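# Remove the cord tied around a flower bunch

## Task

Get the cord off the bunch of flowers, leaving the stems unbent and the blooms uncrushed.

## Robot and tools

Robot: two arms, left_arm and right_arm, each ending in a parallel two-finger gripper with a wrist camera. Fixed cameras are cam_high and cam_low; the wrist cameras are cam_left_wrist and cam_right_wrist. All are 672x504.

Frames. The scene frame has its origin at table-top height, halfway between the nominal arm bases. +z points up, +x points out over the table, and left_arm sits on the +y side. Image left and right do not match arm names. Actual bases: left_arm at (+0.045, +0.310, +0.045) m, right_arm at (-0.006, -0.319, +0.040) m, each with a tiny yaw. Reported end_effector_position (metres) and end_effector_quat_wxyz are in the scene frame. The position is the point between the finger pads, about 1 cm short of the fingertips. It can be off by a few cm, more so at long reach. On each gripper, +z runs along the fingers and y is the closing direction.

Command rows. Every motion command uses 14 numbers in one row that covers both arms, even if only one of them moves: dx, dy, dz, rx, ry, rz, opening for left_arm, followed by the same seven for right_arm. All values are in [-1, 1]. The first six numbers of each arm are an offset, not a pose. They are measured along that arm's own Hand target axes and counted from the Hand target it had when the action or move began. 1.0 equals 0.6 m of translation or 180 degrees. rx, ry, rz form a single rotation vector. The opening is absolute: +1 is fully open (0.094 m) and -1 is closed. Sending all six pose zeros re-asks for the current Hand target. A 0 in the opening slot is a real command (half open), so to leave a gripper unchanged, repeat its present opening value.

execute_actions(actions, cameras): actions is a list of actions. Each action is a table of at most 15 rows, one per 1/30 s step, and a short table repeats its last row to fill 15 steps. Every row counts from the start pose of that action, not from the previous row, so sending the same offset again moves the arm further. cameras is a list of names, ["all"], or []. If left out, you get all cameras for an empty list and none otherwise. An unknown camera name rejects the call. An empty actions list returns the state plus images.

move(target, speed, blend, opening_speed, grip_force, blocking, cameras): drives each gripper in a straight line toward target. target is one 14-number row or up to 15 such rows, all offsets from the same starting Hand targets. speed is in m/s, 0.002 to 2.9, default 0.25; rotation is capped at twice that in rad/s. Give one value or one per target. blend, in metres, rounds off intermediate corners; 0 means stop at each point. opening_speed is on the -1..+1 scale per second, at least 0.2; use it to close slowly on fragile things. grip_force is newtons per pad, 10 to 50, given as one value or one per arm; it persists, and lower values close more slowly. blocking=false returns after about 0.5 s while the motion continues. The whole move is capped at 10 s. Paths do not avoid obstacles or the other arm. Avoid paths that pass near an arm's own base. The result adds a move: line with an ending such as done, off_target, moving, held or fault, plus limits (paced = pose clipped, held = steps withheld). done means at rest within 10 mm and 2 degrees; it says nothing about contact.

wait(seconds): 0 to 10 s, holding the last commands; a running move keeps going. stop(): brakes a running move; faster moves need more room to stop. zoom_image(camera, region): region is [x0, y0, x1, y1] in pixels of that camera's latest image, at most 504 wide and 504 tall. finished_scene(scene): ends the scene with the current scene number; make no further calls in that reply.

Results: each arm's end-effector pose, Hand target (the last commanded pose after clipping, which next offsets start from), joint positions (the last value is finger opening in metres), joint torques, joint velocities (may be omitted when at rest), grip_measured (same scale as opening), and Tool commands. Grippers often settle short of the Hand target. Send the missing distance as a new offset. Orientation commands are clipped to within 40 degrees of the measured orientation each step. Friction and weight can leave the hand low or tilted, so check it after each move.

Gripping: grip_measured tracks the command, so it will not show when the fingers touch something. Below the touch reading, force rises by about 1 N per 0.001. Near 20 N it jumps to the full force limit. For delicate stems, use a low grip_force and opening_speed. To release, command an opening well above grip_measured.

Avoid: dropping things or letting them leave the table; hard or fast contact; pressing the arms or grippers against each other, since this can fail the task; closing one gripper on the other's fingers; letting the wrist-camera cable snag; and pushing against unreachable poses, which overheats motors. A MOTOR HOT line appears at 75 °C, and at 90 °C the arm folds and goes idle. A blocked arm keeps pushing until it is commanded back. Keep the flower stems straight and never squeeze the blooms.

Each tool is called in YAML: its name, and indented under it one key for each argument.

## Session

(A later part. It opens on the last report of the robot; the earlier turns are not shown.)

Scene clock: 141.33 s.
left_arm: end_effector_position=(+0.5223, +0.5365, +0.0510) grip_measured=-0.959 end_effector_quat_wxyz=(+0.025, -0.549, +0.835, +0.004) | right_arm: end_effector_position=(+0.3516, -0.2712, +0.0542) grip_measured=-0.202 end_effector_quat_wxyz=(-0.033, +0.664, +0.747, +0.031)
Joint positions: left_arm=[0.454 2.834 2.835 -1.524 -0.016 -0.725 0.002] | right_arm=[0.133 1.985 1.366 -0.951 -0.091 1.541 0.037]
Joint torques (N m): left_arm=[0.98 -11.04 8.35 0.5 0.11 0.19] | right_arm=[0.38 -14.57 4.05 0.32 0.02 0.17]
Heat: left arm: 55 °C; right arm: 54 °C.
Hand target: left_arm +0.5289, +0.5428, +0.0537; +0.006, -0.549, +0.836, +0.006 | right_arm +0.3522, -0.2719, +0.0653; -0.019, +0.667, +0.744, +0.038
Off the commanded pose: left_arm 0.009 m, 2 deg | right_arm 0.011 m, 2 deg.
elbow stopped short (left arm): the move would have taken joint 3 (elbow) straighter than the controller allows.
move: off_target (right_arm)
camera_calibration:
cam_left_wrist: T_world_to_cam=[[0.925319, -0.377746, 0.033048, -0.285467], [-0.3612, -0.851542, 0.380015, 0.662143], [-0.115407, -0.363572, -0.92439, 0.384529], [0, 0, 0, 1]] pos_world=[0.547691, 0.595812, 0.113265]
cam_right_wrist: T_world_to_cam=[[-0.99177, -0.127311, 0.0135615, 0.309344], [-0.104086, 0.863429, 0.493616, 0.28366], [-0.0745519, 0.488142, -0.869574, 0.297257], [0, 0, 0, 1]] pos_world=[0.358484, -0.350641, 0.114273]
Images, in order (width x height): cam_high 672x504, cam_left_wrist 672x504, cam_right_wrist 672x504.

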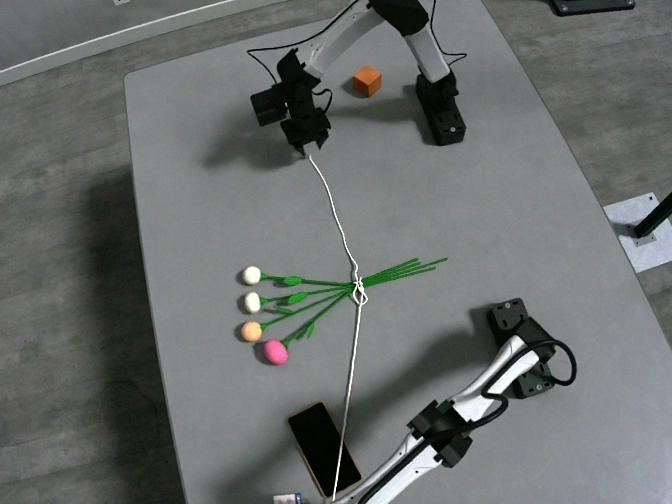

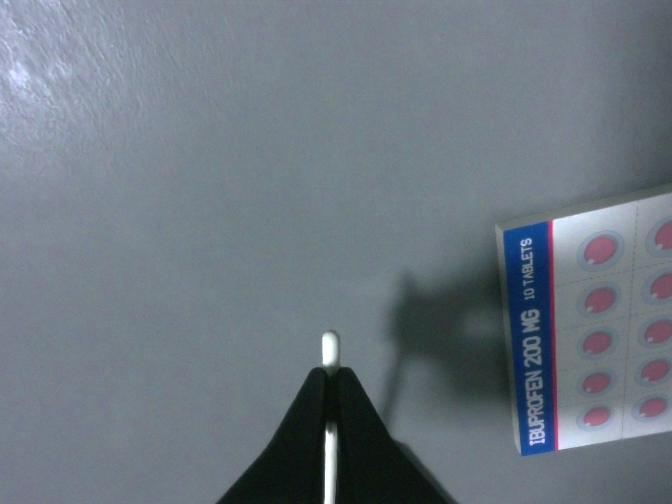

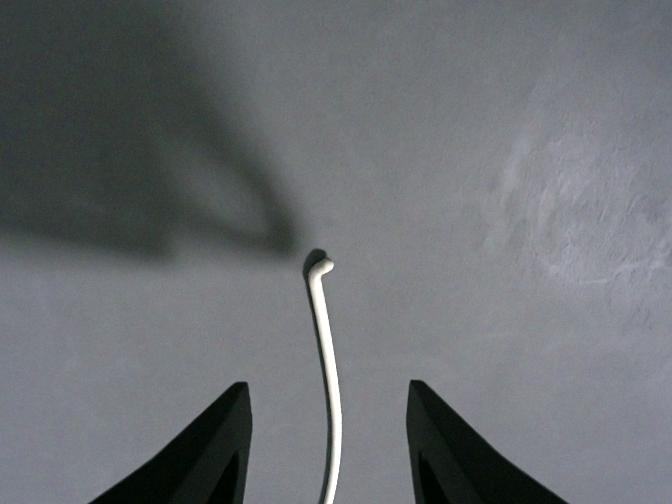

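move:
  target:
    - [0,0,0,0,0,0,-1,0.05,0.004,0.093,0,0,0,-0.2]
    - [0,0,0,0,0,0,-1,0.05,0.004,0.093,0,0,0,-1]
    - [0,0,0,0,0,0,-1,-0.06,0.004,0.06,0,0,0,-1]
  speed: 0.06
  cameras: ["cam_high","cam_low","cam_right_wrist"]

zoom_image:
  camera: "cam_high"
  region: [310, 230, 410, 330]

zoom_image:
  camera: "cam_low"
  region: [260, 240, 380, 320]

Scene clock: 154.20 s.
left_arm: end_effector_position=(+0.5223, +0.5365, +0.0510) grip_measured=-0.959 end_effector_quat_wxyz=(+0.025, -0.549, +0.835, +0.004) | right_arm: end_effector_position=(+0.3504, -0.2999, +0.0149) grip_measured=-0.994 end_effector_quat_wxyz=(-0.036, +0.670, +0.741, +0.032)
Joint positions: left_arm=[0.454 2.834 2.835 -1.524 -0.016 -0.725 0.002] | right_arm=[0.05 2.045 1.283 -0.818 -0.096 1.475 0]
Joint torques (N m): left_arm=[0.7 -11.04 8.28 0.49 0.1 0.18] | right_arm=[-0.34 -12.9 6.11 0.19 0.06 -0.12]
Heat: left arm: 59 °C; right arm: 56 °C.
Hand target: left_arm +0.5289, +0.5428, +0.0537; +0.006, -0.549, +0.835, +0.006 | right_arm +0.3592, -0.3042, +0.0266; -0.019, +0.667, +0.744, +0.038
Off the commanded pose: left_arm 0.009 m, 2 deg | right_arm 0.015 m, 2 deg.
elbow stopped short (left arm): the move would have taken joint 3 (elbow) straighter than the controller allows.
move: off_target (right_arm)
camera_calibration:
cam_right_wrist: T_world_to_cam=[[-0.993688, -0.11083, 0.0173506, 0.310626], [-0.0874791, 0.862391, 0.498628, 0.321598], [-0.0702257, 0.493963, -0.866642, 0.27718], [0, 0, 0, 1]] pos_world=[0.356264, -0.379834, 0.0744684]
Images, in order (width x height): cam_high 672x504, cam_low 672x504, cam_right_wrist 672x504.

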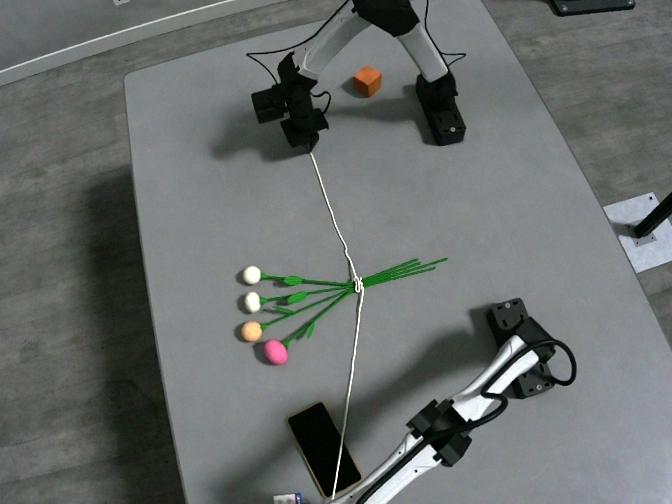

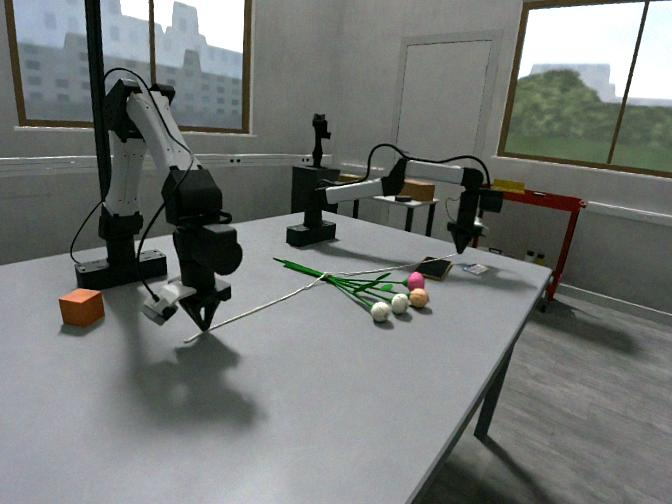

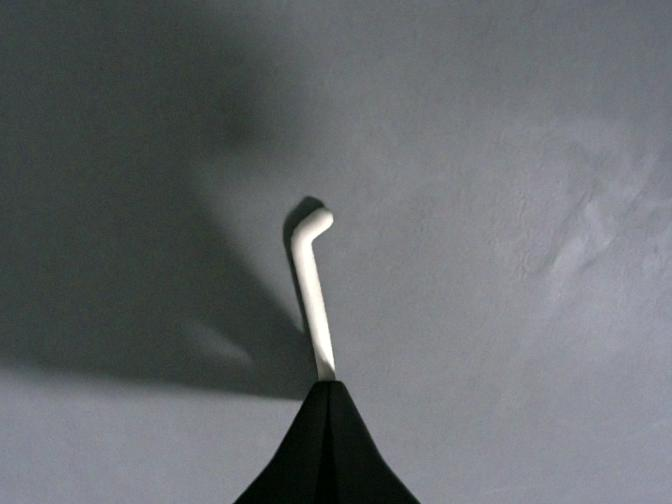

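Scaled by 5.040 from the camera's 672x504 image, which has a finer 960x720 frame.

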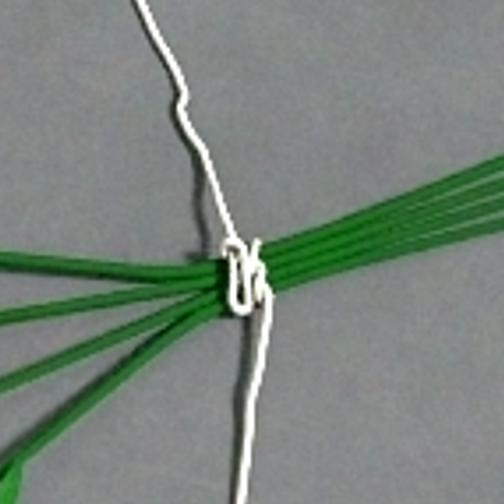

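Scaled by 4.200 from the camera's 672x504 image, which has a finer 960x720 frame.

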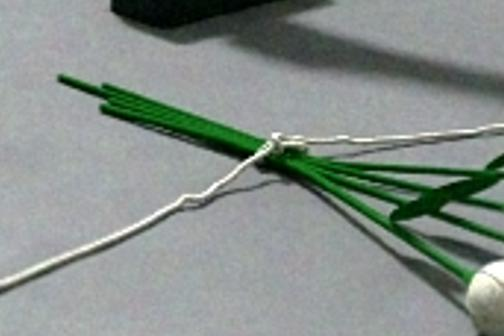

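move:
  target: [0,0,0,0,0,0,-1,-0.11,0,-0.01,0,0,0,-1]
  speed: 0.04
  cameras: ["cam_high","cam_low","cam_right_wrist"]

zoom_image:
  camera: "cam_high"
  region: [310, 220, 410, 320]

Scene clock: 162.33 s.
left_arm: end_effector_position=(+0.5223, +0.5365, +0.0510) grip_measured=-0.959 end_effector_quat_wxyz=(+0.025, -0.549, +0.835, +0.004) | right_arm: end_effector_position=(+0.3599, -0.3658, +0.0232) grip_measured=-0.994 end_effector_quat_wxyz=(-0.027, +0.670, +0.741, +0.038)
Joint positions: left_arm=[0.454 2.834 2.835 -1.524 -0.016 -0.725 0.002] | right_arm=[-0.127 2.067 1.354 -0.863 -0.093 1.298 0]
Joint torques (N m): left_arm=[0.73 -11.02 8.31 0.5 0.1 0.17] | right_arm=[-0.28 -10.74 6.48 0.23 0 -0.13]
Heat: left arm: 61 °C; right arm: 57 °C.
Hand target: left_arm +0.5289, +0.5428, +0.0537; +0.006, -0.549, +0.835, +0.006 | right_arm +0.3662, -0.3702, +0.0274; -0.019, +0.667, +0.744, +0.038
Off the commanded pose: left_arm 0.009 m, 2 deg | right_arm 0.009 m, 1 deg.
elbow stopped short (left arm): the move would have taken joint 3 (elbow) straighter than the controller allows.
move: done
camera_calibration:
cam_right_wrist: T_world_to_cam=[[-0.993927, -0.110006, -0.00275119, 0.313449], [-0.0970327, 0.864373, 0.493401, 0.379299], [-0.0518989, 0.490672, -0.869797, 0.309887], [0, 0, 0, 1]] pos_world=[0.364432, -0.445427, 0.083255]
Images, in order (width x height): cam_high 672x504, cam_low 672x504, cam_right_wrist 672x504.

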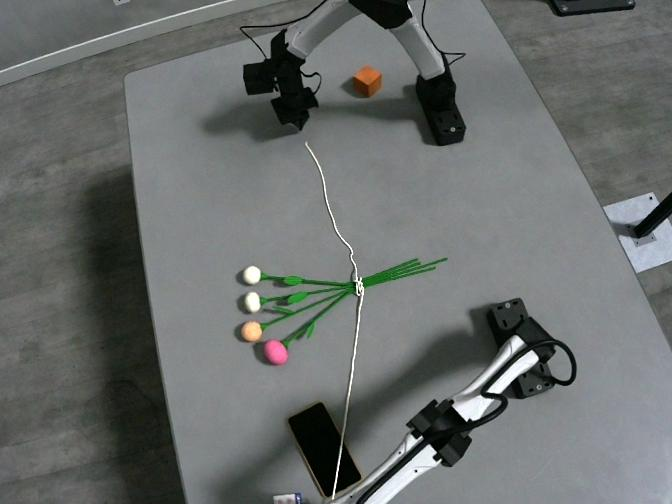

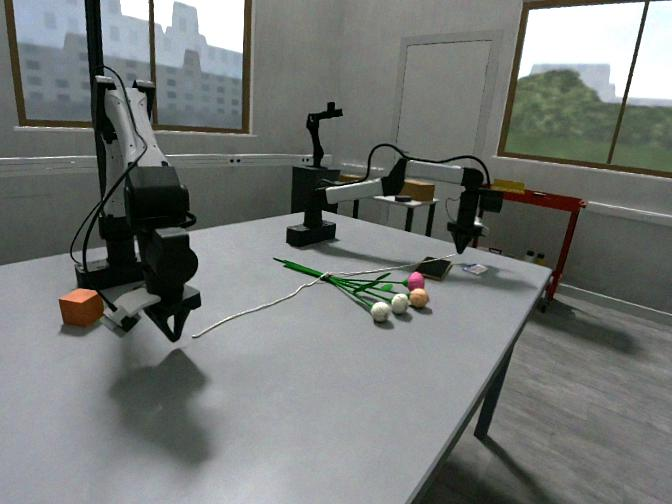

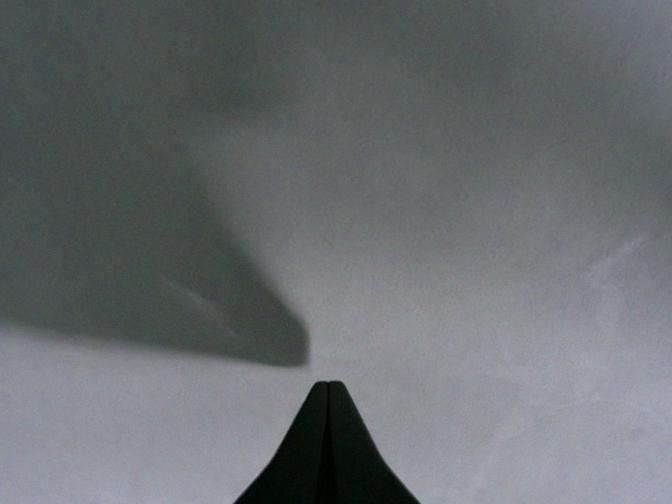

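Scaled by 5.040 from the camera's 672x504 image, which has a finer 960x720 frame.

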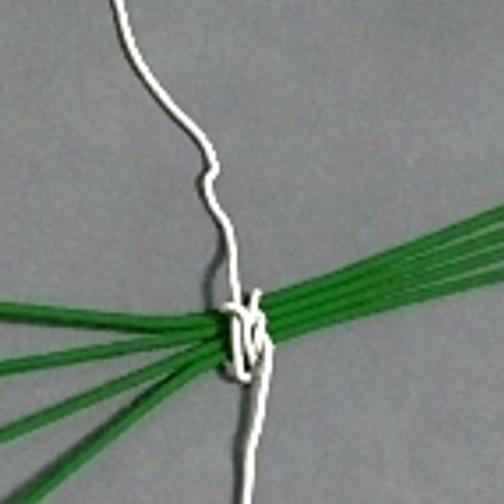

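move:
  target:
    - [0.02,0,0,0,0,0,-1,0,0,-0.12,0,0,0,-0.6]
    - [0.1,0,0,0,0,0,-1,0.7,0.025,-0.13,0,0,0,-0.6]
  cameras: ["cam_right_wrist","cam_high"]

zoom_image:
  camera: "cam_right_wrist"
  region: [236, 180, 436, 330]

Scene clock: 182.73 s.
left_arm: end_effector_position=(+0.4947, +0.4888, +0.0232) grip_measured=-0.959 end_effector_quat_wxyz=(-0.028, -0.549, +0.835, +0.014) | right_arm: end_effector_position=(+0.3312, +0.0403, +0.1339) grip_measured=-0.603 end_effector_quat_wxyz=(-0.036, +0.606, +0.793, +0.040)
Joint positions: left_arm=[0.389 2.609 2.282 -1.303 -0.015 -0.79 0.002] | right_arm=[0.832 2.515 2.568 -1.554 -0.083 2.095 0.019]
Joint torques (N m): left_arm=[-0.73 -16.1 5.03 0.27 0.11 0.01] | right_arm=[-0.43 -14.52 6.9 0.32 -0.21 0.16]
Heat: left arm: 66 °C; right arm: 56 °C.
Hand target: left_arm +0.5051, +0.4878, +0.0527; +0.007, -0.549, +0.836, +0.006 | right_arm +0.3338, +0.0412, +0.1388; -0.019, +0.667, +0.744, +0.038
Off the commanded pose: left_arm 0.031 m, 4 deg | right_arm 0.006 m, 9 deg.
elbow stopped short (left arm): the move would have taken joint 3 (elbow) straighter than the controller allows.
joint sent to its limit (right arm) — joint 4 (wrist pitch), lower limit; joint 6 (wrist roll), upper limit. The joint targets are off in orientation, not in position.
move: off_target (left_arm, right_arm)
camera_calibration:
cam_right_wrist: T_world_to_cam=[[-0.962352, -0.271798, -0.00197324, 0.325827], [-0.235226, 0.829183, 0.507074, 0.0161982], [-0.136185, 0.488448, -0.861901, 0.232396], [0, 0, 0, 1]] pos_world=[0.34902, -0.0383857, 0.192732]
Images, in order (width x height): cam_high 672x504, cam_right_wrist 672x504.

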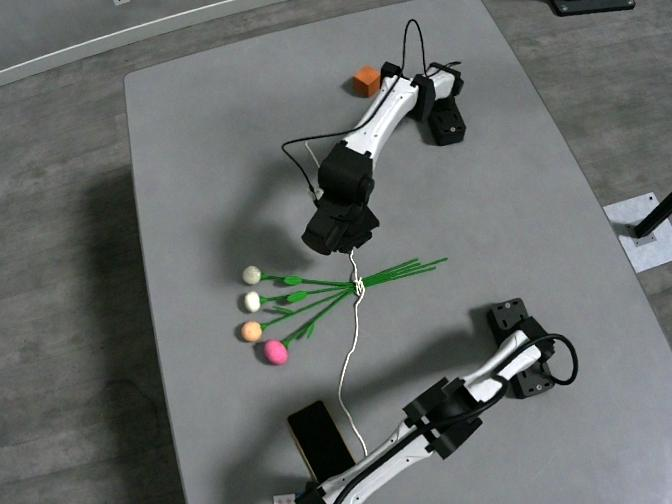

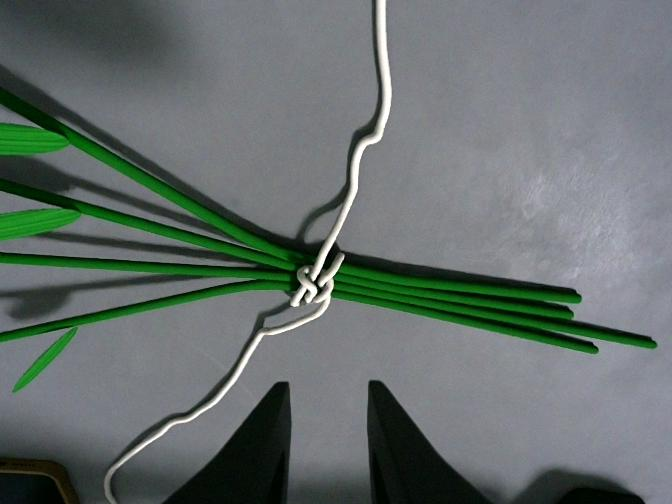

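Scaled by 2.520 from the camera's 672x504 image, which has a finer 960x720 frame.

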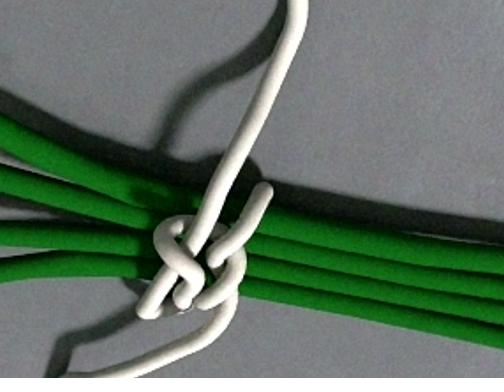

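move:
  target:
    - [0,0,0.0,0,0,0,0,0,0,0,0,0,0,0]
    - [0,0,-0.1,0,0,0,0,0,0,0,0,0,0,0]
    - [0.43,0.04,-0.07,0,0,0,0,0.117,0.012,0.04,0,0,0,0]
  cameras: ["all"]

Scene clock: 211.27 s.
left_arm: end_effector_position=(+0.3760, +0.2592, +0.0773) grip_measured=-0.002 end_effector_quat_wxyz=(-0.014, -0.544, +0.839, +0.022) | right_arm: end_effector_position=(+0.3313, +0.1046, +0.1138) grip_measured=-0.002 end_effector_quat_wxyz=(-0.039, +0.569, +0.815, +0.100)
Joint positions: left_arm=[-0.144 1.913 1.339 -1.047 -0.014 -1.31 0.047] | right_arm=[0.911 2.705 2.837 -1.511 -0.097 2.095 0.047]
Joint torques (N m): left_arm=[0.24 -10.3 4.81 0.23 0.03 -0.01] | right_arm=[0.51 -15.68 6.98 0.88 -0.16 0.15]
Heat: left arm: 84 °C; right arm: 60 °C. Fold the left arm in close to its base, or ease its load, before you think long.
Hand target: left_arm +0.3807, +0.2596, +0.0903; +0.006, -0.549, +0.836, +0.006 | right_arm +0.3338, +0.1135, +0.1207; -0.019, +0.667, +0.744, +0.038
Off the commanded pose: left_arm 0.014 m, 3 deg | right_arm 0.012 m, 16 deg.
MOTOR HOT: joint 2 (shoulder) of the left arm reports 84 °C; the controller's stop level is 90 °C. To cool a motor, set the load down, stop pushing, or move to a pose that needs little force.
elbow stopped short (right arm): the move would have taken joint 3 (elbow) straighter than the controller allows.
joint sent to its limit (right arm) — joint 6 (wrist roll), upper limit. The joint targets are off in orientation, not in position.
move: off_target (left_arm, right_arm)
camera_calibration:
cam_left_wrist: T_world_to_cam=[[0.920732, -0.388254, -0.0388763, -0.245644], [-0.337445, -0.842322, 0.420268, 0.34868], [-0.195917, -0.373835, -0.906567, 0.322661], [0, 0, 0, 1]] pos_world=[0.407047, 0.31895, 0.136425]
cam_right_wrist: T_world_to_cam=[[-0.933744, -0.343329, -0.101233, 0.35271], [-0.338003, 0.75265, 0.565042, 0.00856571], [-0.117802, 0.561821, -0.818828, 0.165031], [0, 0, 0, 1]] pos_world=[0.351677, 0.0219308, 0.165998]

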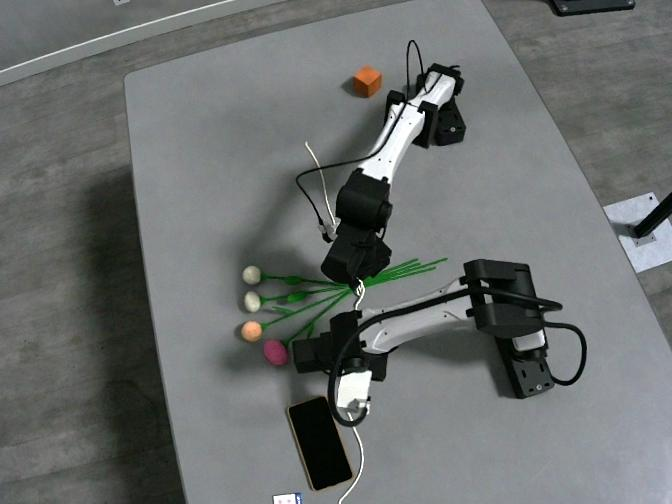

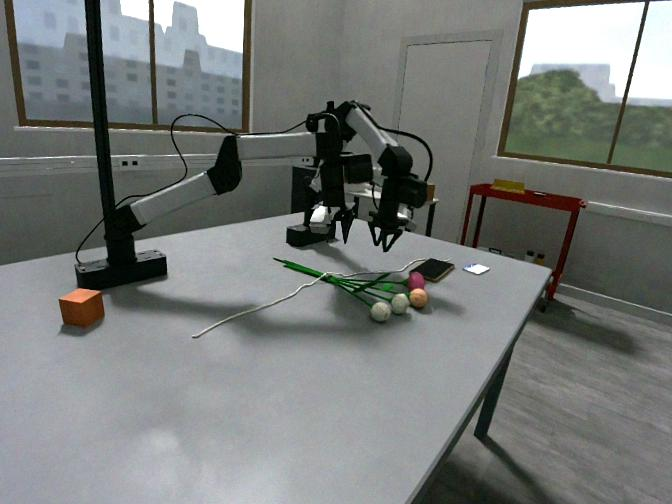

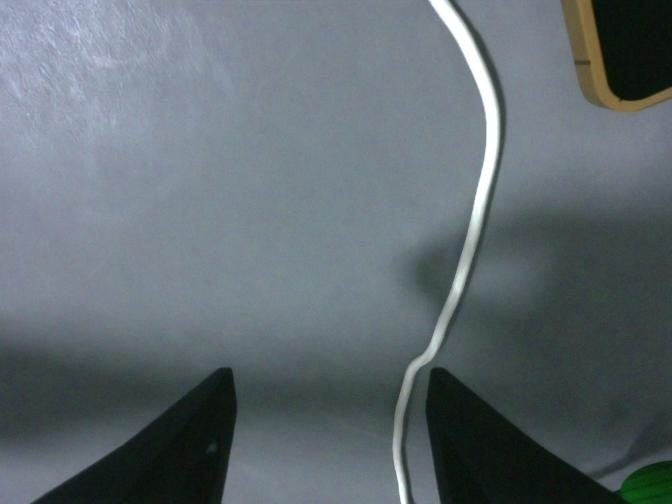

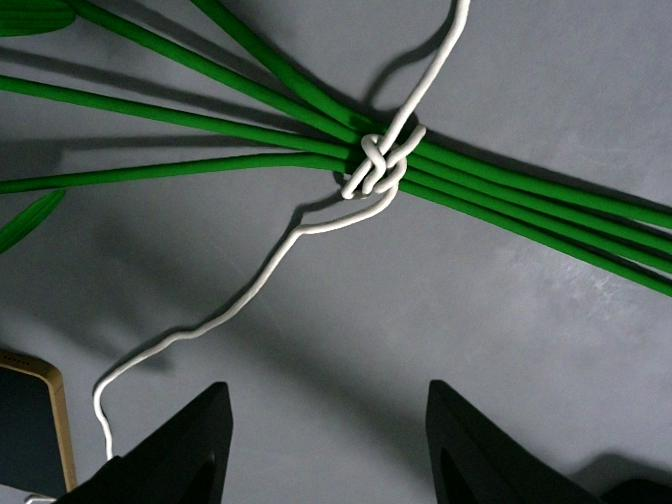

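move:
  target: [0.08,0.2,-0.1,0,0,0,0,0,0,0,0,0,0,0]

wait:
  seconds: 10

Scene clock: 221.30 s.
left_arm: end_effector_position=(+0.2547, +0.2620, +0.1477) grip_measured=-0.002 end_effector_quat_wxyz=(+0.004, -0.548, +0.836, +0.005) | right_arm: end_effector_position=(+0.3314, +0.1047, +0.1138) grip_measured=-0.002 end_effector_quat_wxyz=(-0.039, +0.569, +0.815, +0.100)
Joint positions: left_arm=[-0.219 1.357 1.033 -1.249 -0.014 -1.394 0.047] | right_arm=[0.911 2.705 2.837 -1.511 -0.097 2.095 0.047]
Joint torques (N m): left_arm=[-0.49 -4.3 5.2 0.17 0.02 0.05] | right_arm=[0.5 -15.65 6.98 0.86 -0.16 0.14]
Heat: left arm: 82 °C; right arm: 60 °C. Fold the left arm in close to its base, or ease its load, before you think long.
Hand target: left_arm +0.2513, +0.2621, +0.1498; +0.006, -0.549, +0.835, +0.006 | right_arm +0.3338, +0.1136, +0.1207; -0.019, +0.667, +0.744, +0.038
Off the commanded pose: left_arm 0.004 m, 0 deg | right_arm 0.011 m, 16 deg.
MOTOR HOT: still on. Joint 2 (shoulder) of the left arm reports 82 °C.
elbow stopped short (right arm): the move would have taken joint 3 (elbow) straighter than the controller allows.
joint sent to its limit (right arm) — joint 6 (wrist roll), upper limit. The joint targets are off in orientation, not in position.
move: off_target (right_arm)

Scene clock: 231.30 s.
left_arm: end_effector_position=(+0.2546, +0.2620, +0.1477) grip_measured=-0.002 end_effector_quat_wxyz=(+0.004, -0.548, +0.836, +0.005) | right_arm: end_effector_position=(+0.3314, +0.1047, +0.1138) grip_measured=-0.002 end_effector_quat_wxyz=(-0.039, +0.569, +0.815, +0.100)
Joint positions: left_arm=[-0.219 1.357 1.033 -1.249 -0.014 -1.394 0.047] | right_arm=[0.911 2.705 2.837 -1.511 -0.097 2.095 0.047]
Joint torques (N m): left_arm=[-0.4 -4.3 5.23 0.18 0.04 0] | right_arm=[0.53 -15.62 6.98 0.87 -0.18 0.15]
Heat: left arm: 75 °C; right arm: 60 °C. Fold the left arm in close to its base, or ease its load, before you think long.
Hand target: left_arm +0.2513, +0.2621, +0.1498; +0.006, -0.549, +0.836, +0.006 | right_arm +0.3338, +0.1136, +0.1207; -0.019, +0.667, +0.744, +0.038
Tool commands: left_gripper/opening=+0.0 right_gripper/opening=+0.0
Off the commanded pose: left_arm 0.004 m, 0 deg | right_arm 0.011 m, 16 deg.
MOTOR HOT: still on. Joint 2 (shoulder) of the left arm reports 75 °C.
wait: 10.00 s; at rest by 0.17 s

move:
  target:
    - [0,0,0,0,0,0,0,-0.292,-0.072,0.077,0,0,0,0]
    - [0.275,-0.255,0.133,0,0,-0.13,-0.3,-0.292,-0.072,0.077,0,0,0,0]
  cameras: ["all"]

Scene clock: 245.60 s.
left_arm: end_effector_position=(+0.3070, +0.0944, +0.0720) grip_measured=-0.002 end_effector_quat_wxyz=(-0.013, -0.632, +0.775, +0.018) | right_arm: end_effector_position=(+0.3055, -0.0631, +0.0450) grip_measured=-0.002 end_effector_quat_wxyz=(-0.032, +0.658, +0.752, +0.015)
Joint positions: left_arm=[-0.663 1.928 1.338 -1.023 0.018 -2.045 0.047] | right_arm=[0.702 2.133 1.555 -0.974 -0.069 2.096 0.047]
Joint torques (N m): left_arm=[0.25 -8.28 4.82 0.11 0.07 0.1] | right_arm=[0.17 -16.39 4.18 0.48 0.03 0.16]
Heat: left arm: 67 °C; right arm: 61 °C.
Hand target: left_arm +0.3059, +0.0974, +0.0764; -0.013, -0.633, +0.774, +0.018 (not the last commanded pose) | right_arm +0.3109, -0.0609, +0.0593; -0.019, +0.667, +0.744, +0.038
Tool commands: left_gripper/opening=+0.0 right_gripper/opening=+0.0
Off the commanded pose: left_arm 0.048 m, 12 deg | right_arm 0.016 m, 3 deg.
MOTOR HOT: cleared for the motors of the left arm.
joint sent to its limit (right arm) — joint 6 (wrist roll), upper limit. The joint targets still meet the commanded pose.
move: held (left_arm; a check stopped the path), off_target (right_arm); path passed 1 of 2 targets; target 2's new opening was not sent; limits=held
pose unreachable (left arm): on one or more control steps of this call, first in action 0 (counted from 0), this arm could not follow its commanded pose, so it was not sent that pose on those steps. It may still have moved: this result reports where it is.
cause: moving toward the commanded pose would bring a part of the arm too close to another arm (this arm's wrist (the part past joint 4) and the right arm's wrist (the part past joint 4), where that arm would come to rest).
camera_calibration:
cam_left_wrist: T_world_to_cam=[[0.982802, -0.181681, -0.0330399, -0.285284], [-0.151471, -0.89549, 0.418515, 0.136909], [-0.105623, -0.406313, -0.907609, 0.218208], [0, 0, 0, 1]] pos_world=[0.324163, 0.159431, 0.131323]
cam_right_wrist: T_world_to_cam=[[-0.989172, -0.142169, 0.0364303, 0.287515], [-0.108151, 0.873916, 0.473892, 0.106439], [-0.0992097, 0.46482, -0.879829, 0.190771], [0, 0, 0, 1]] pos_world=[0.31484, -0.140817, 0.106931]

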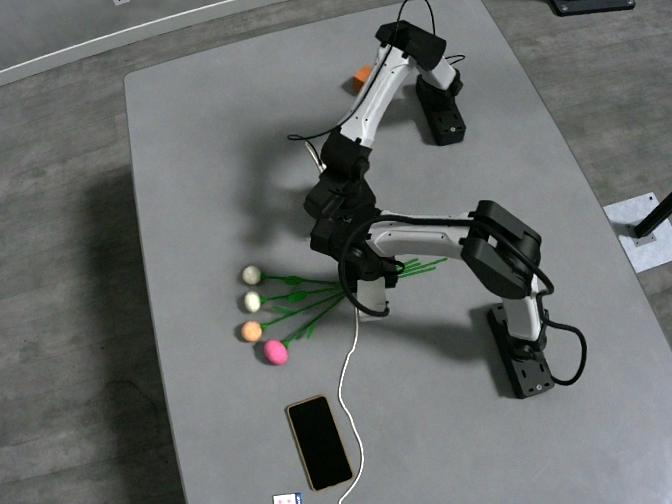

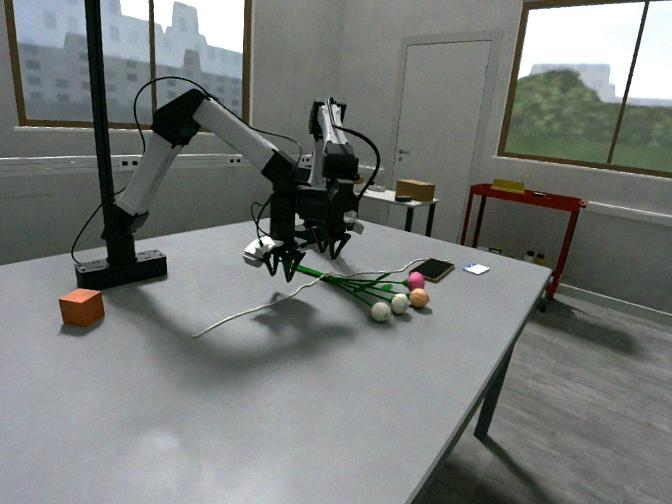

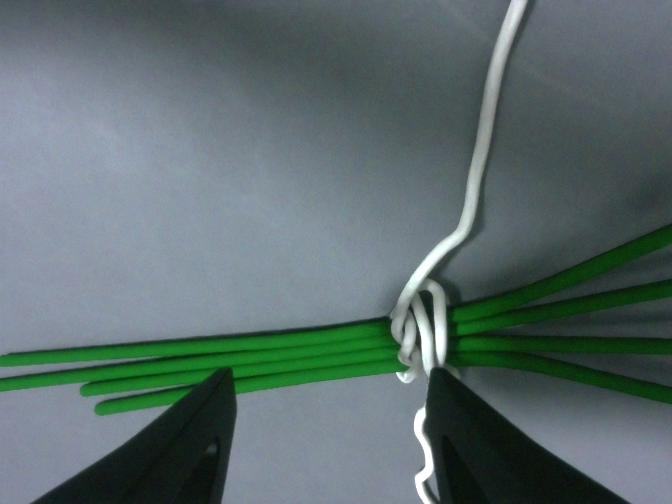

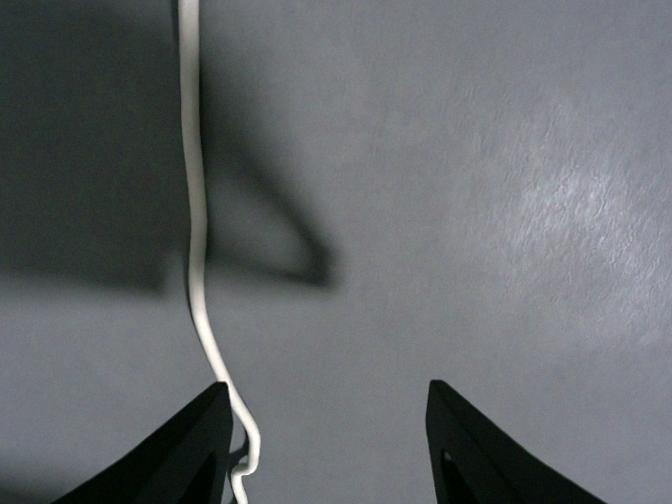

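move:
  target:
    - [0,0,0,0,0,0,-0.3,-0.112,0.052,0,0,0,0,0]
    - [0.088,-0.062,0,0,0,-0.063,-0.3,-0.112,0.052,0.068,0,0,0,0]
    - [0.088,-0.062,0.04,0,0,-0.063,-0.3,-0.112,0.052,0.068,0,0,0,0]
  speed: 0.15
  cameras: ["cam_left_wrist","cam_right_wrist"]

Scene clock: 268.20 s.
left_arm: end_effector_position=(+0.3336, +0.0422, +0.0544) grip_measured=-0.298 end_effector_quat_wxyz=(-0.050, -0.632, +0.773, +0.016) | right_arm: end_effector_position=(+0.3495, -0.1242, +0.0155) grip_measured=-0.002 end_effector_quat_wxyz=(-0.023, +0.672, +0.739, +0.034)
Joint positions: left_arm=[-0.692 2.154 1.6 -1.067 0.092 -2.075 0.033] | right_arm=[0.516 2.159 1.469 -0.833 -0.067 1.949 0.047]
Joint torques (N m): left_arm=[-0.36 -8.06 4.88 0.24 0.25 -0.01] | right_arm=[0.79 -12.04 4.26 0.56 -0.03 -0.04]
Heat: left arm: 62 °C; right arm: 63 °C.
Hand target: left_arm +0.3307, +0.0385, +0.0506; -0.011, -0.706, +0.708, +0.019 | right_arm +0.3501, -0.1209, +0.0144; -0.019, +0.667, +0.744, +0.038
Off the commanded pose: left_arm 0.006 m, 12 deg | right_arm 0.004 m, 1 deg.
joint sent to its limit (left arm) — joint 6 (wrist roll), lower limit. The joint targets are off in orientation, not in position.
move: off_target (left_arm)
camera_calibration:
cam_left_wrist: T_world_to_cam=[[0.980599, -0.180412, -0.076663, -0.318413], [-0.124114, -0.874132, 0.469562, 0.0887543], [-0.151728, -0.450937, -0.879565, 0.19949], [0, 0, 0, 1]] pos_world=[0.353519, 0.110095, 0.109378]
cam_right_wrist: T_world_to_cam=[[-0.994551, -0.104223, -0.00229425, 0.330692], [-0.0923219, 0.870336, 0.483726, 0.172512], [-0.0484186, 0.481302, -0.875216, 0.181855], [0, 0, 0, 1]] pos_world=[0.353622, -0.203205, 0.0764722]
Images, in order (width x height): cam_left_wrist 672x504, cam_right_wrist 672x504.

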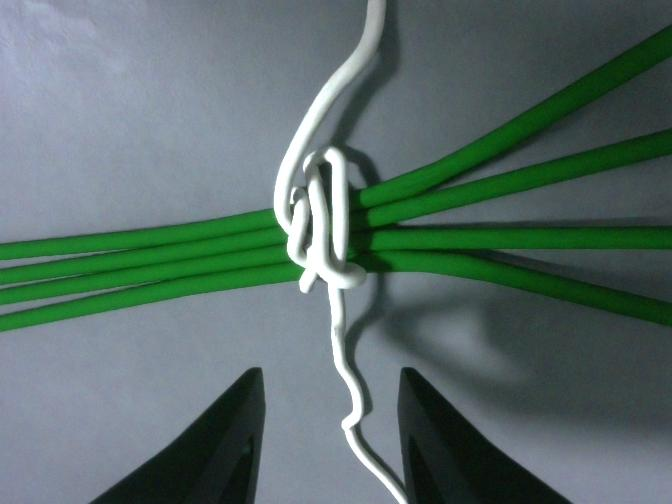

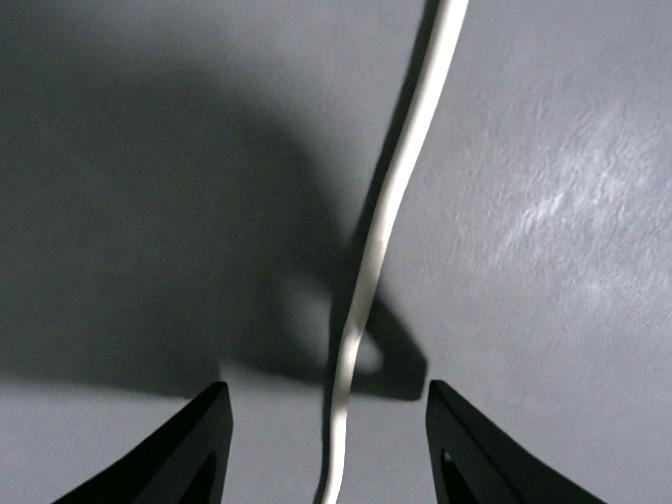

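move:
  target:
    - [0,0,0.062,0,0,0,-0.3,0,0,0.002,0,0,0,0]
    - [0,0,0.062,0,0,0,-0.4,0,0,0.002,0,0,0,-1]
    - [0,0,0.062,0,0,0,-0.4,-0.22,0,-0.015,0,0,0,-1]
  speed: 0.08
  cameras: ["all"]

Scene clock: 281.30 s.
left_arm: end_effector_position=(+0.3336, +0.0420, +0.0204) grip_measured=-0.398 end_effector_quat_wxyz=(-0.050, -0.632, +0.773, +0.014) | right_arm: end_effector_position=(+0.3682, -0.2423, +0.0143) grip_measured=-0.994 end_effector_quat_wxyz=(-0.028, +0.666, +0.744, +0.049)
Joint positions: left_arm=[-0.692 2.198 1.529 -0.947 0.093 -2.075 0.028] | right_arm=[0.197 2.089 1.347 -0.789 -0.107 1.616 0]
Joint torques (N m): left_arm=[-0.54 -7.73 4.18 0.29 0.24 0] | right_arm=[-0.83 -12.49 2.88 0.44 0.2 -0.11]
Heat: left arm: 63 °C; right arm: 62 °C.
Hand target: left_arm +0.3292, +0.0389, +0.0135; -0.011, -0.706, +0.708, +0.019 | right_arm +0.3643, -0.2525, +0.0128; -0.019, +0.667, +0.744, +0.038
Off the commanded pose: left_arm 0.009 m, 12 deg | right_arm 0.011 m, 2 deg.
joint sent to its limit (left arm) — joint 6 (wrist roll), lower limit. The joint targets are off in orientation, not in position.
move: off_target (left_arm, right_arm); target 2's new opening was sent with left_arm's hand 0.009 m and 12 deg from that target
camera_calibration:
cam_left_wrist: T_world_to_cam=[[0.980875, -0.180238, -0.073479, -0.321301], [-0.124974, -0.872611, 0.472157, 0.104677], [-0.149219, -0.453944, -0.878447, 0.168847], [0, 0, 0, 1]] pos_world=[0.353433, 0.110079, 0.0752896]
cam_right_wrist: T_world_to_cam=[[-0.99288, -0.117707, -0.0183069, 0.333182], [-0.110602, 0.853834, 0.508659, 0.279958], [-0.0442417, 0.507062, -0.860773, 0.243053], [0, 0, 0, 1]] pos_world=[0.372526, -0.323063, 0.0729101]

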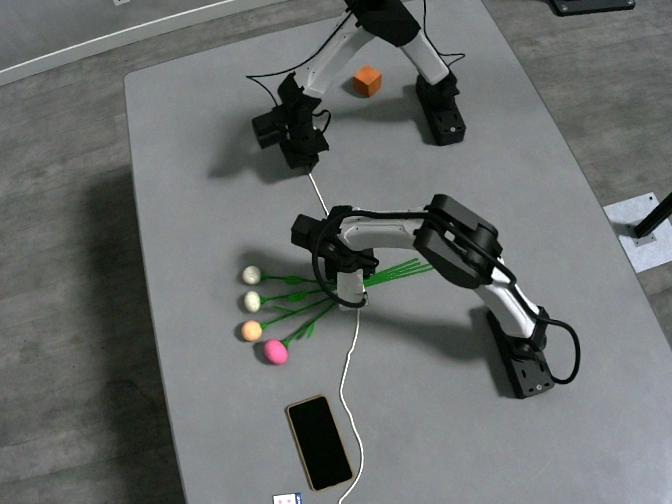

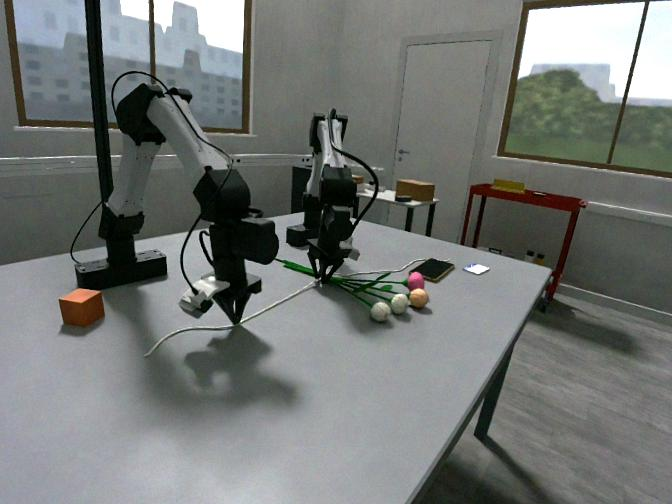

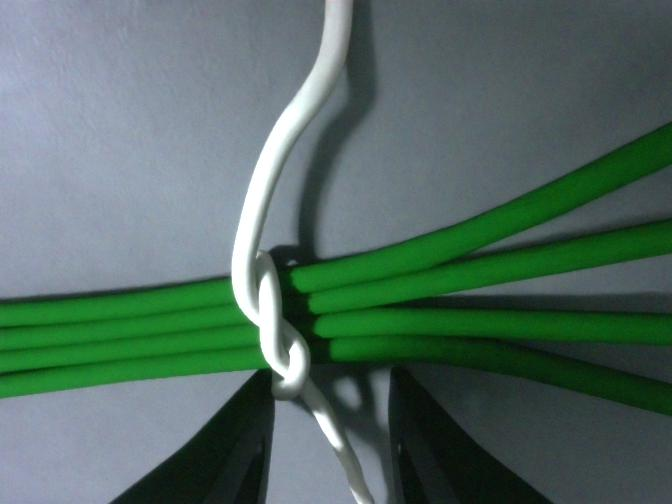

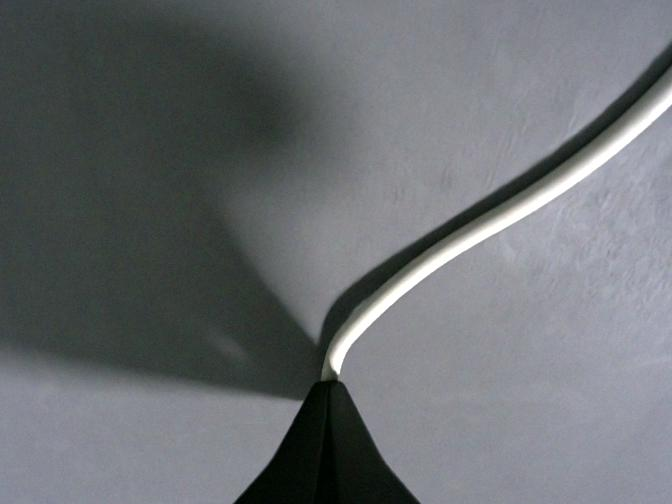

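move:
  target: [0,0,0,0,0,0,-0.4,-0.28,0,-0.01,0,0,0,-1]
  speed: 0.08
  cameras: ["cam_high","cam_left_wrist","cam_right_wrist"]

Scene clock: 288.40 s.
left_arm: end_effector_position=(+0.3364, +0.0287, +0.0207) grip_measured=-0.398 end_effector_quat_wxyz=(-0.060, -0.629, +0.775, -0.010) | right_arm: end_effector_position=(+0.3786, -0.3962, +0.0146) grip_measured=-0.994 end_effector_quat_wxyz=(-0.044, +0.663, +0.744, +0.066)
Joint positions: left_arm=[-0.7 2.198 1.529 -0.903 0.123 -2.078 0.028] | right_arm=[-0.223 2.175 1.484 -0.901 -0.157 1.185 0]
Joint torques (N m): left_arm=[0.09 -7.86 4.15 -0.03 -0.07 0.03] | right_arm=[-1.62 -9.59 5.6 0.62 0.63 -0.13]
Heat: left arm: 62 °C; right arm: 61 °C.
Hand target: left_arm +0.3292, +0.0390, +0.0135; -0.011, -0.706, +0.708, +0.019 | right_arm +0.3825, -0.4194, +0.0056; -0.019, +0.667, +0.744, +0.038
Off the commanded pose: left_arm 0.014 m, 13 deg | right_arm 0.025 m, 4 deg.
joint sent to its limit (left arm) — joint 6 (wrist roll), lower limit. The joint targets are off in orientation, not in position.
move: off_target (left_arm, right_arm)
camera_calibration:
cam_left_wrist: T_world_to_cam=[[0.981023, -0.187229, -0.0503807, -0.326773], [-0.135219, -0.846891, 0.514287, 0.0951576], [-0.138956, -0.497715, -0.856137, 0.160807], [0, 0, 0, 1]] pos_world=[0.355784, 0.0994426, 0.0722713]
cam_right_wrist: T_world_to_cam=[[-0.99209, -0.123405, -0.0229771, 0.323025], [-0.115812, 0.829249, 0.546749, 0.404063], [-0.0484177, 0.545085, -0.836981, 0.338159], [0, 0, 0, 1]] pos_world=[0.383638, -0.479531, 0.0695342]
Images, in order (width x height): cam_high 672x504, cam_left_wrist 672x504, cam_right_wrist 672x504.

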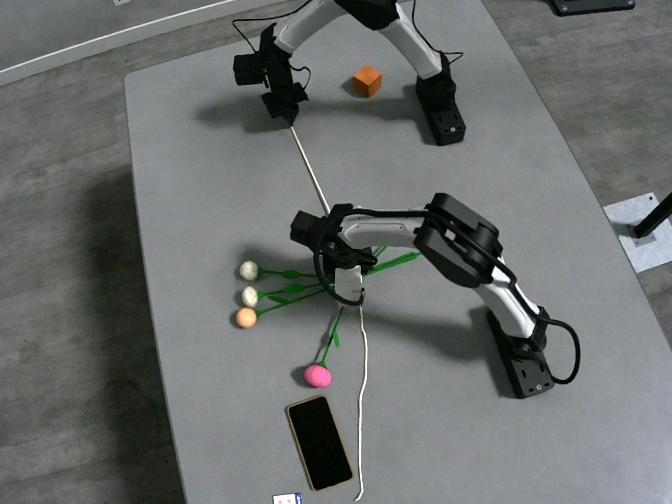

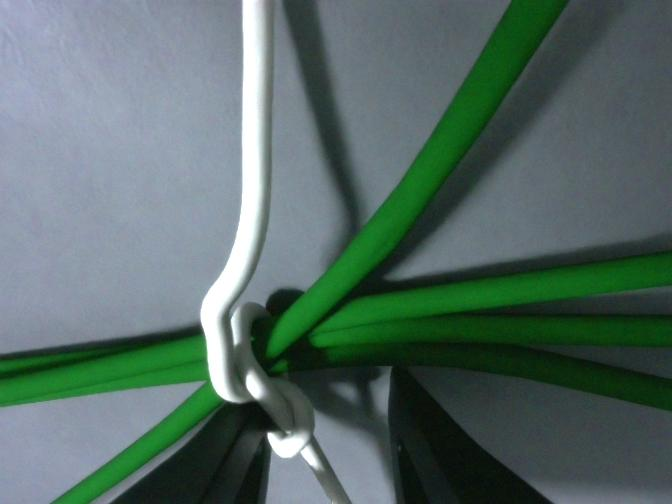

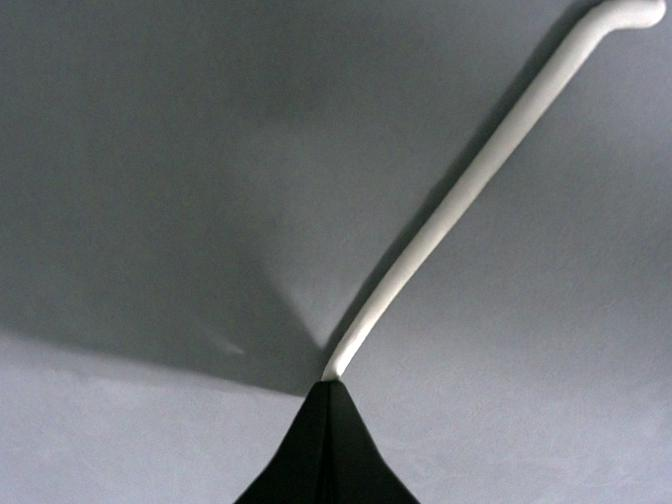

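move:
  target:
    - [0,0,0,0,0,0,-0.4,0.12,0,0,0,0,0,-1]
    - [0,0,-0.12,0,0,0,-0.3,0.12,0,-0.03,0,0,0,-0.6]
  speed: 0.15
  cameras: ["cam_high","cam_left_wrist"]

zoom_image:
  camera: "cam_left_wrist"
  region: [200, 150, 450, 330]

Scene clock: 325.30 s.
left_arm: end_effector_position=(+0.3215, +0.0423, +0.0630) grip_measured=-0.302 end_effector_quat_wxyz=(-0.069, -0.631, +0.772, +0.045) | right_arm: end_effector_position=(+0.3693, -0.3528, +0.0154) grip_measured=-0.603 end_effector_quat_wxyz=(-0.029, +0.666, +0.745, +0.026)
Joint positions: left_arm=[-0.7 2.169 1.653 -1.167 0.12 -2.078 0.033] | right_arm=[-0.081 2.119 1.403 -0.874 -0.076 1.333 0.019]
Joint torques (N m): left_arm=[0.73 -11.75 7.9 -0.09 0.04 0.02] | right_arm=[0.65 -15.12 4.79 0.2 -0.17 0.12]
Heat: left arm: 62 °C; right arm: 59 °C.
Hand target: left_arm +0.3323, +0.0382, +0.0854; -0.011, -0.706, +0.708, +0.019 | right_arm +0.3742, -0.3495, +0.0292; -0.019, +0.667, +0.744, +0.038
Off the commanded pose: left_arm 0.025 m, 13 deg | right_arm 0.015 m, 2 deg.
joint sent to its limit (left arm) — joint 6 (wrist roll), lower limit. The joint targets are off in orientation, not in position.
move: off_target (left_arm, right_arm); target 2's new opening was sent with left_arm's hand 0.025 m and 13 deg from that target
camera_calibration:
cam_left_wrist: T_world_to_cam=[[0.973031, -0.180105, -0.144126, -0.299249], [-0.0954569, -0.883185, 0.459207, 0.0751487], [-0.209996, -0.433065, -0.876559, 0.223098], [0, 0, 0, 1]] pos_world=[0.345202, 0.10909, 0.11792]
Images, in order (width x height): cam_high 672x504, cam_left_wrist 672x504.

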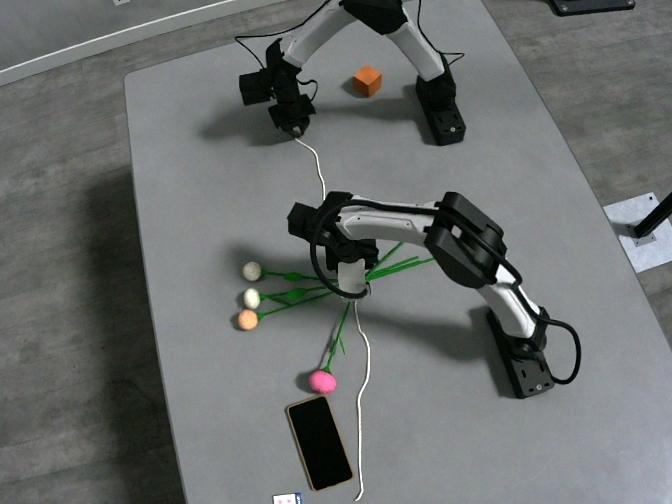

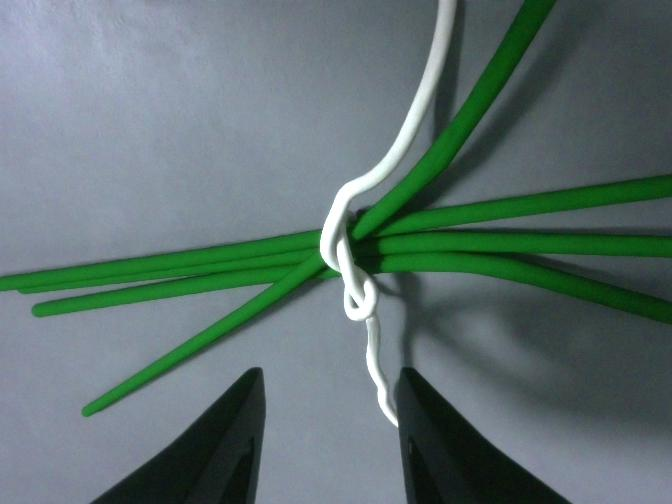

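Scaled by 2.016 from the camera's 672x504 image, which has a finer 960x720 frame.

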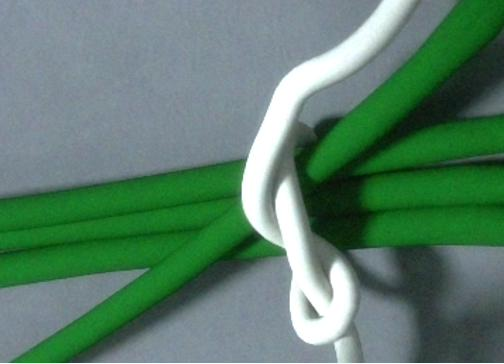

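move:
  target:
    - [-0.367,0.117,-0.117,0,0,0,0,0,0,-0.06,0,0,0,0]
    - [-0.367,0.117,-0.117,0,0,0,0,0.583,-0.018,-0.004,0,0,0,0]
  cameras: ["cam_right_wrist"]

Scene clock: 346.20 s.
left_arm: end_effector_position=(+0.2683, +0.2529, +0.1575) grip_measured=-0.002 end_effector_quat_wxyz=(+0.019, +0.706, -0.708, -0.018) | right_arm: end_effector_position=(+0.3197, -0.0068, +0.0535) grip_measured=-0.002 end_effector_quat_wxyz=(-0.033, +0.627, +0.777, +0.033)
Joint positions: left_arm=[-0.224 1.461 1.157 -1.318 0.013 -1.807 0.047] | right_arm=[0.779 2.275 1.821 -1.062 -0.076 2.095 0.047]
Joint torques (N m): left_arm=[0.64 -5.38 5.12 0.05 -0.07 0.14] | right_arm=[-0.4 -13.05 7.09 0.31 -0.15 0.16]
Heat: left arm: 63 °C; right arm: 62 °C.
Hand target: left_arm +0.2655, +0.2576, +0.1610; +0.011, +0.706, -0.708, -0.019 | right_arm +0.3254, -0.0042, +0.0589; -0.019, +0.667, +0.744, +0.038
Off the commanded pose: left_arm 0.007 m, 1 deg | right_arm 0.008 m, 6 deg.
joint sent to its limit (right arm) — joint 6 (wrist roll), upper limit. The joint targets are off in orientation, not in position.
move: off_target (right_arm)
camera_calibration:
cam_right_wrist: T_world_to_cam=[[-0.9754, -0.220322, 0.00728146, 0.305878], [-0.187827, 0.847924, 0.495727, 0.0788727], [-0.115394, 0.482165, -0.868448, 0.178236], [0, 0, 0, 1]] pos_world=[0.333735, -0.0854256, 0.113462]
Images, in order (width x height): cam_right_wrist 672x504.

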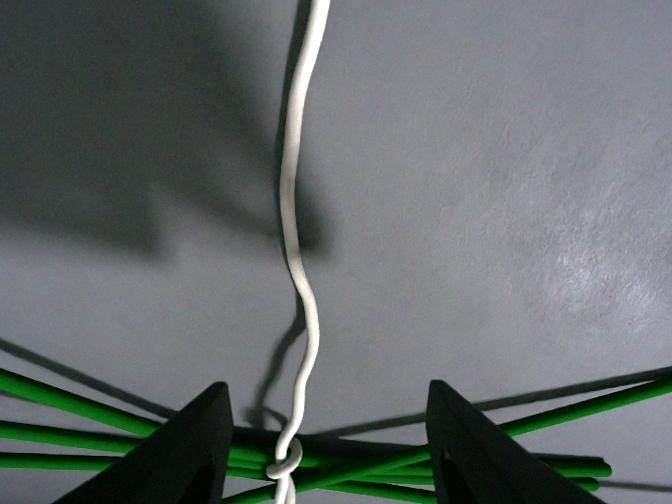

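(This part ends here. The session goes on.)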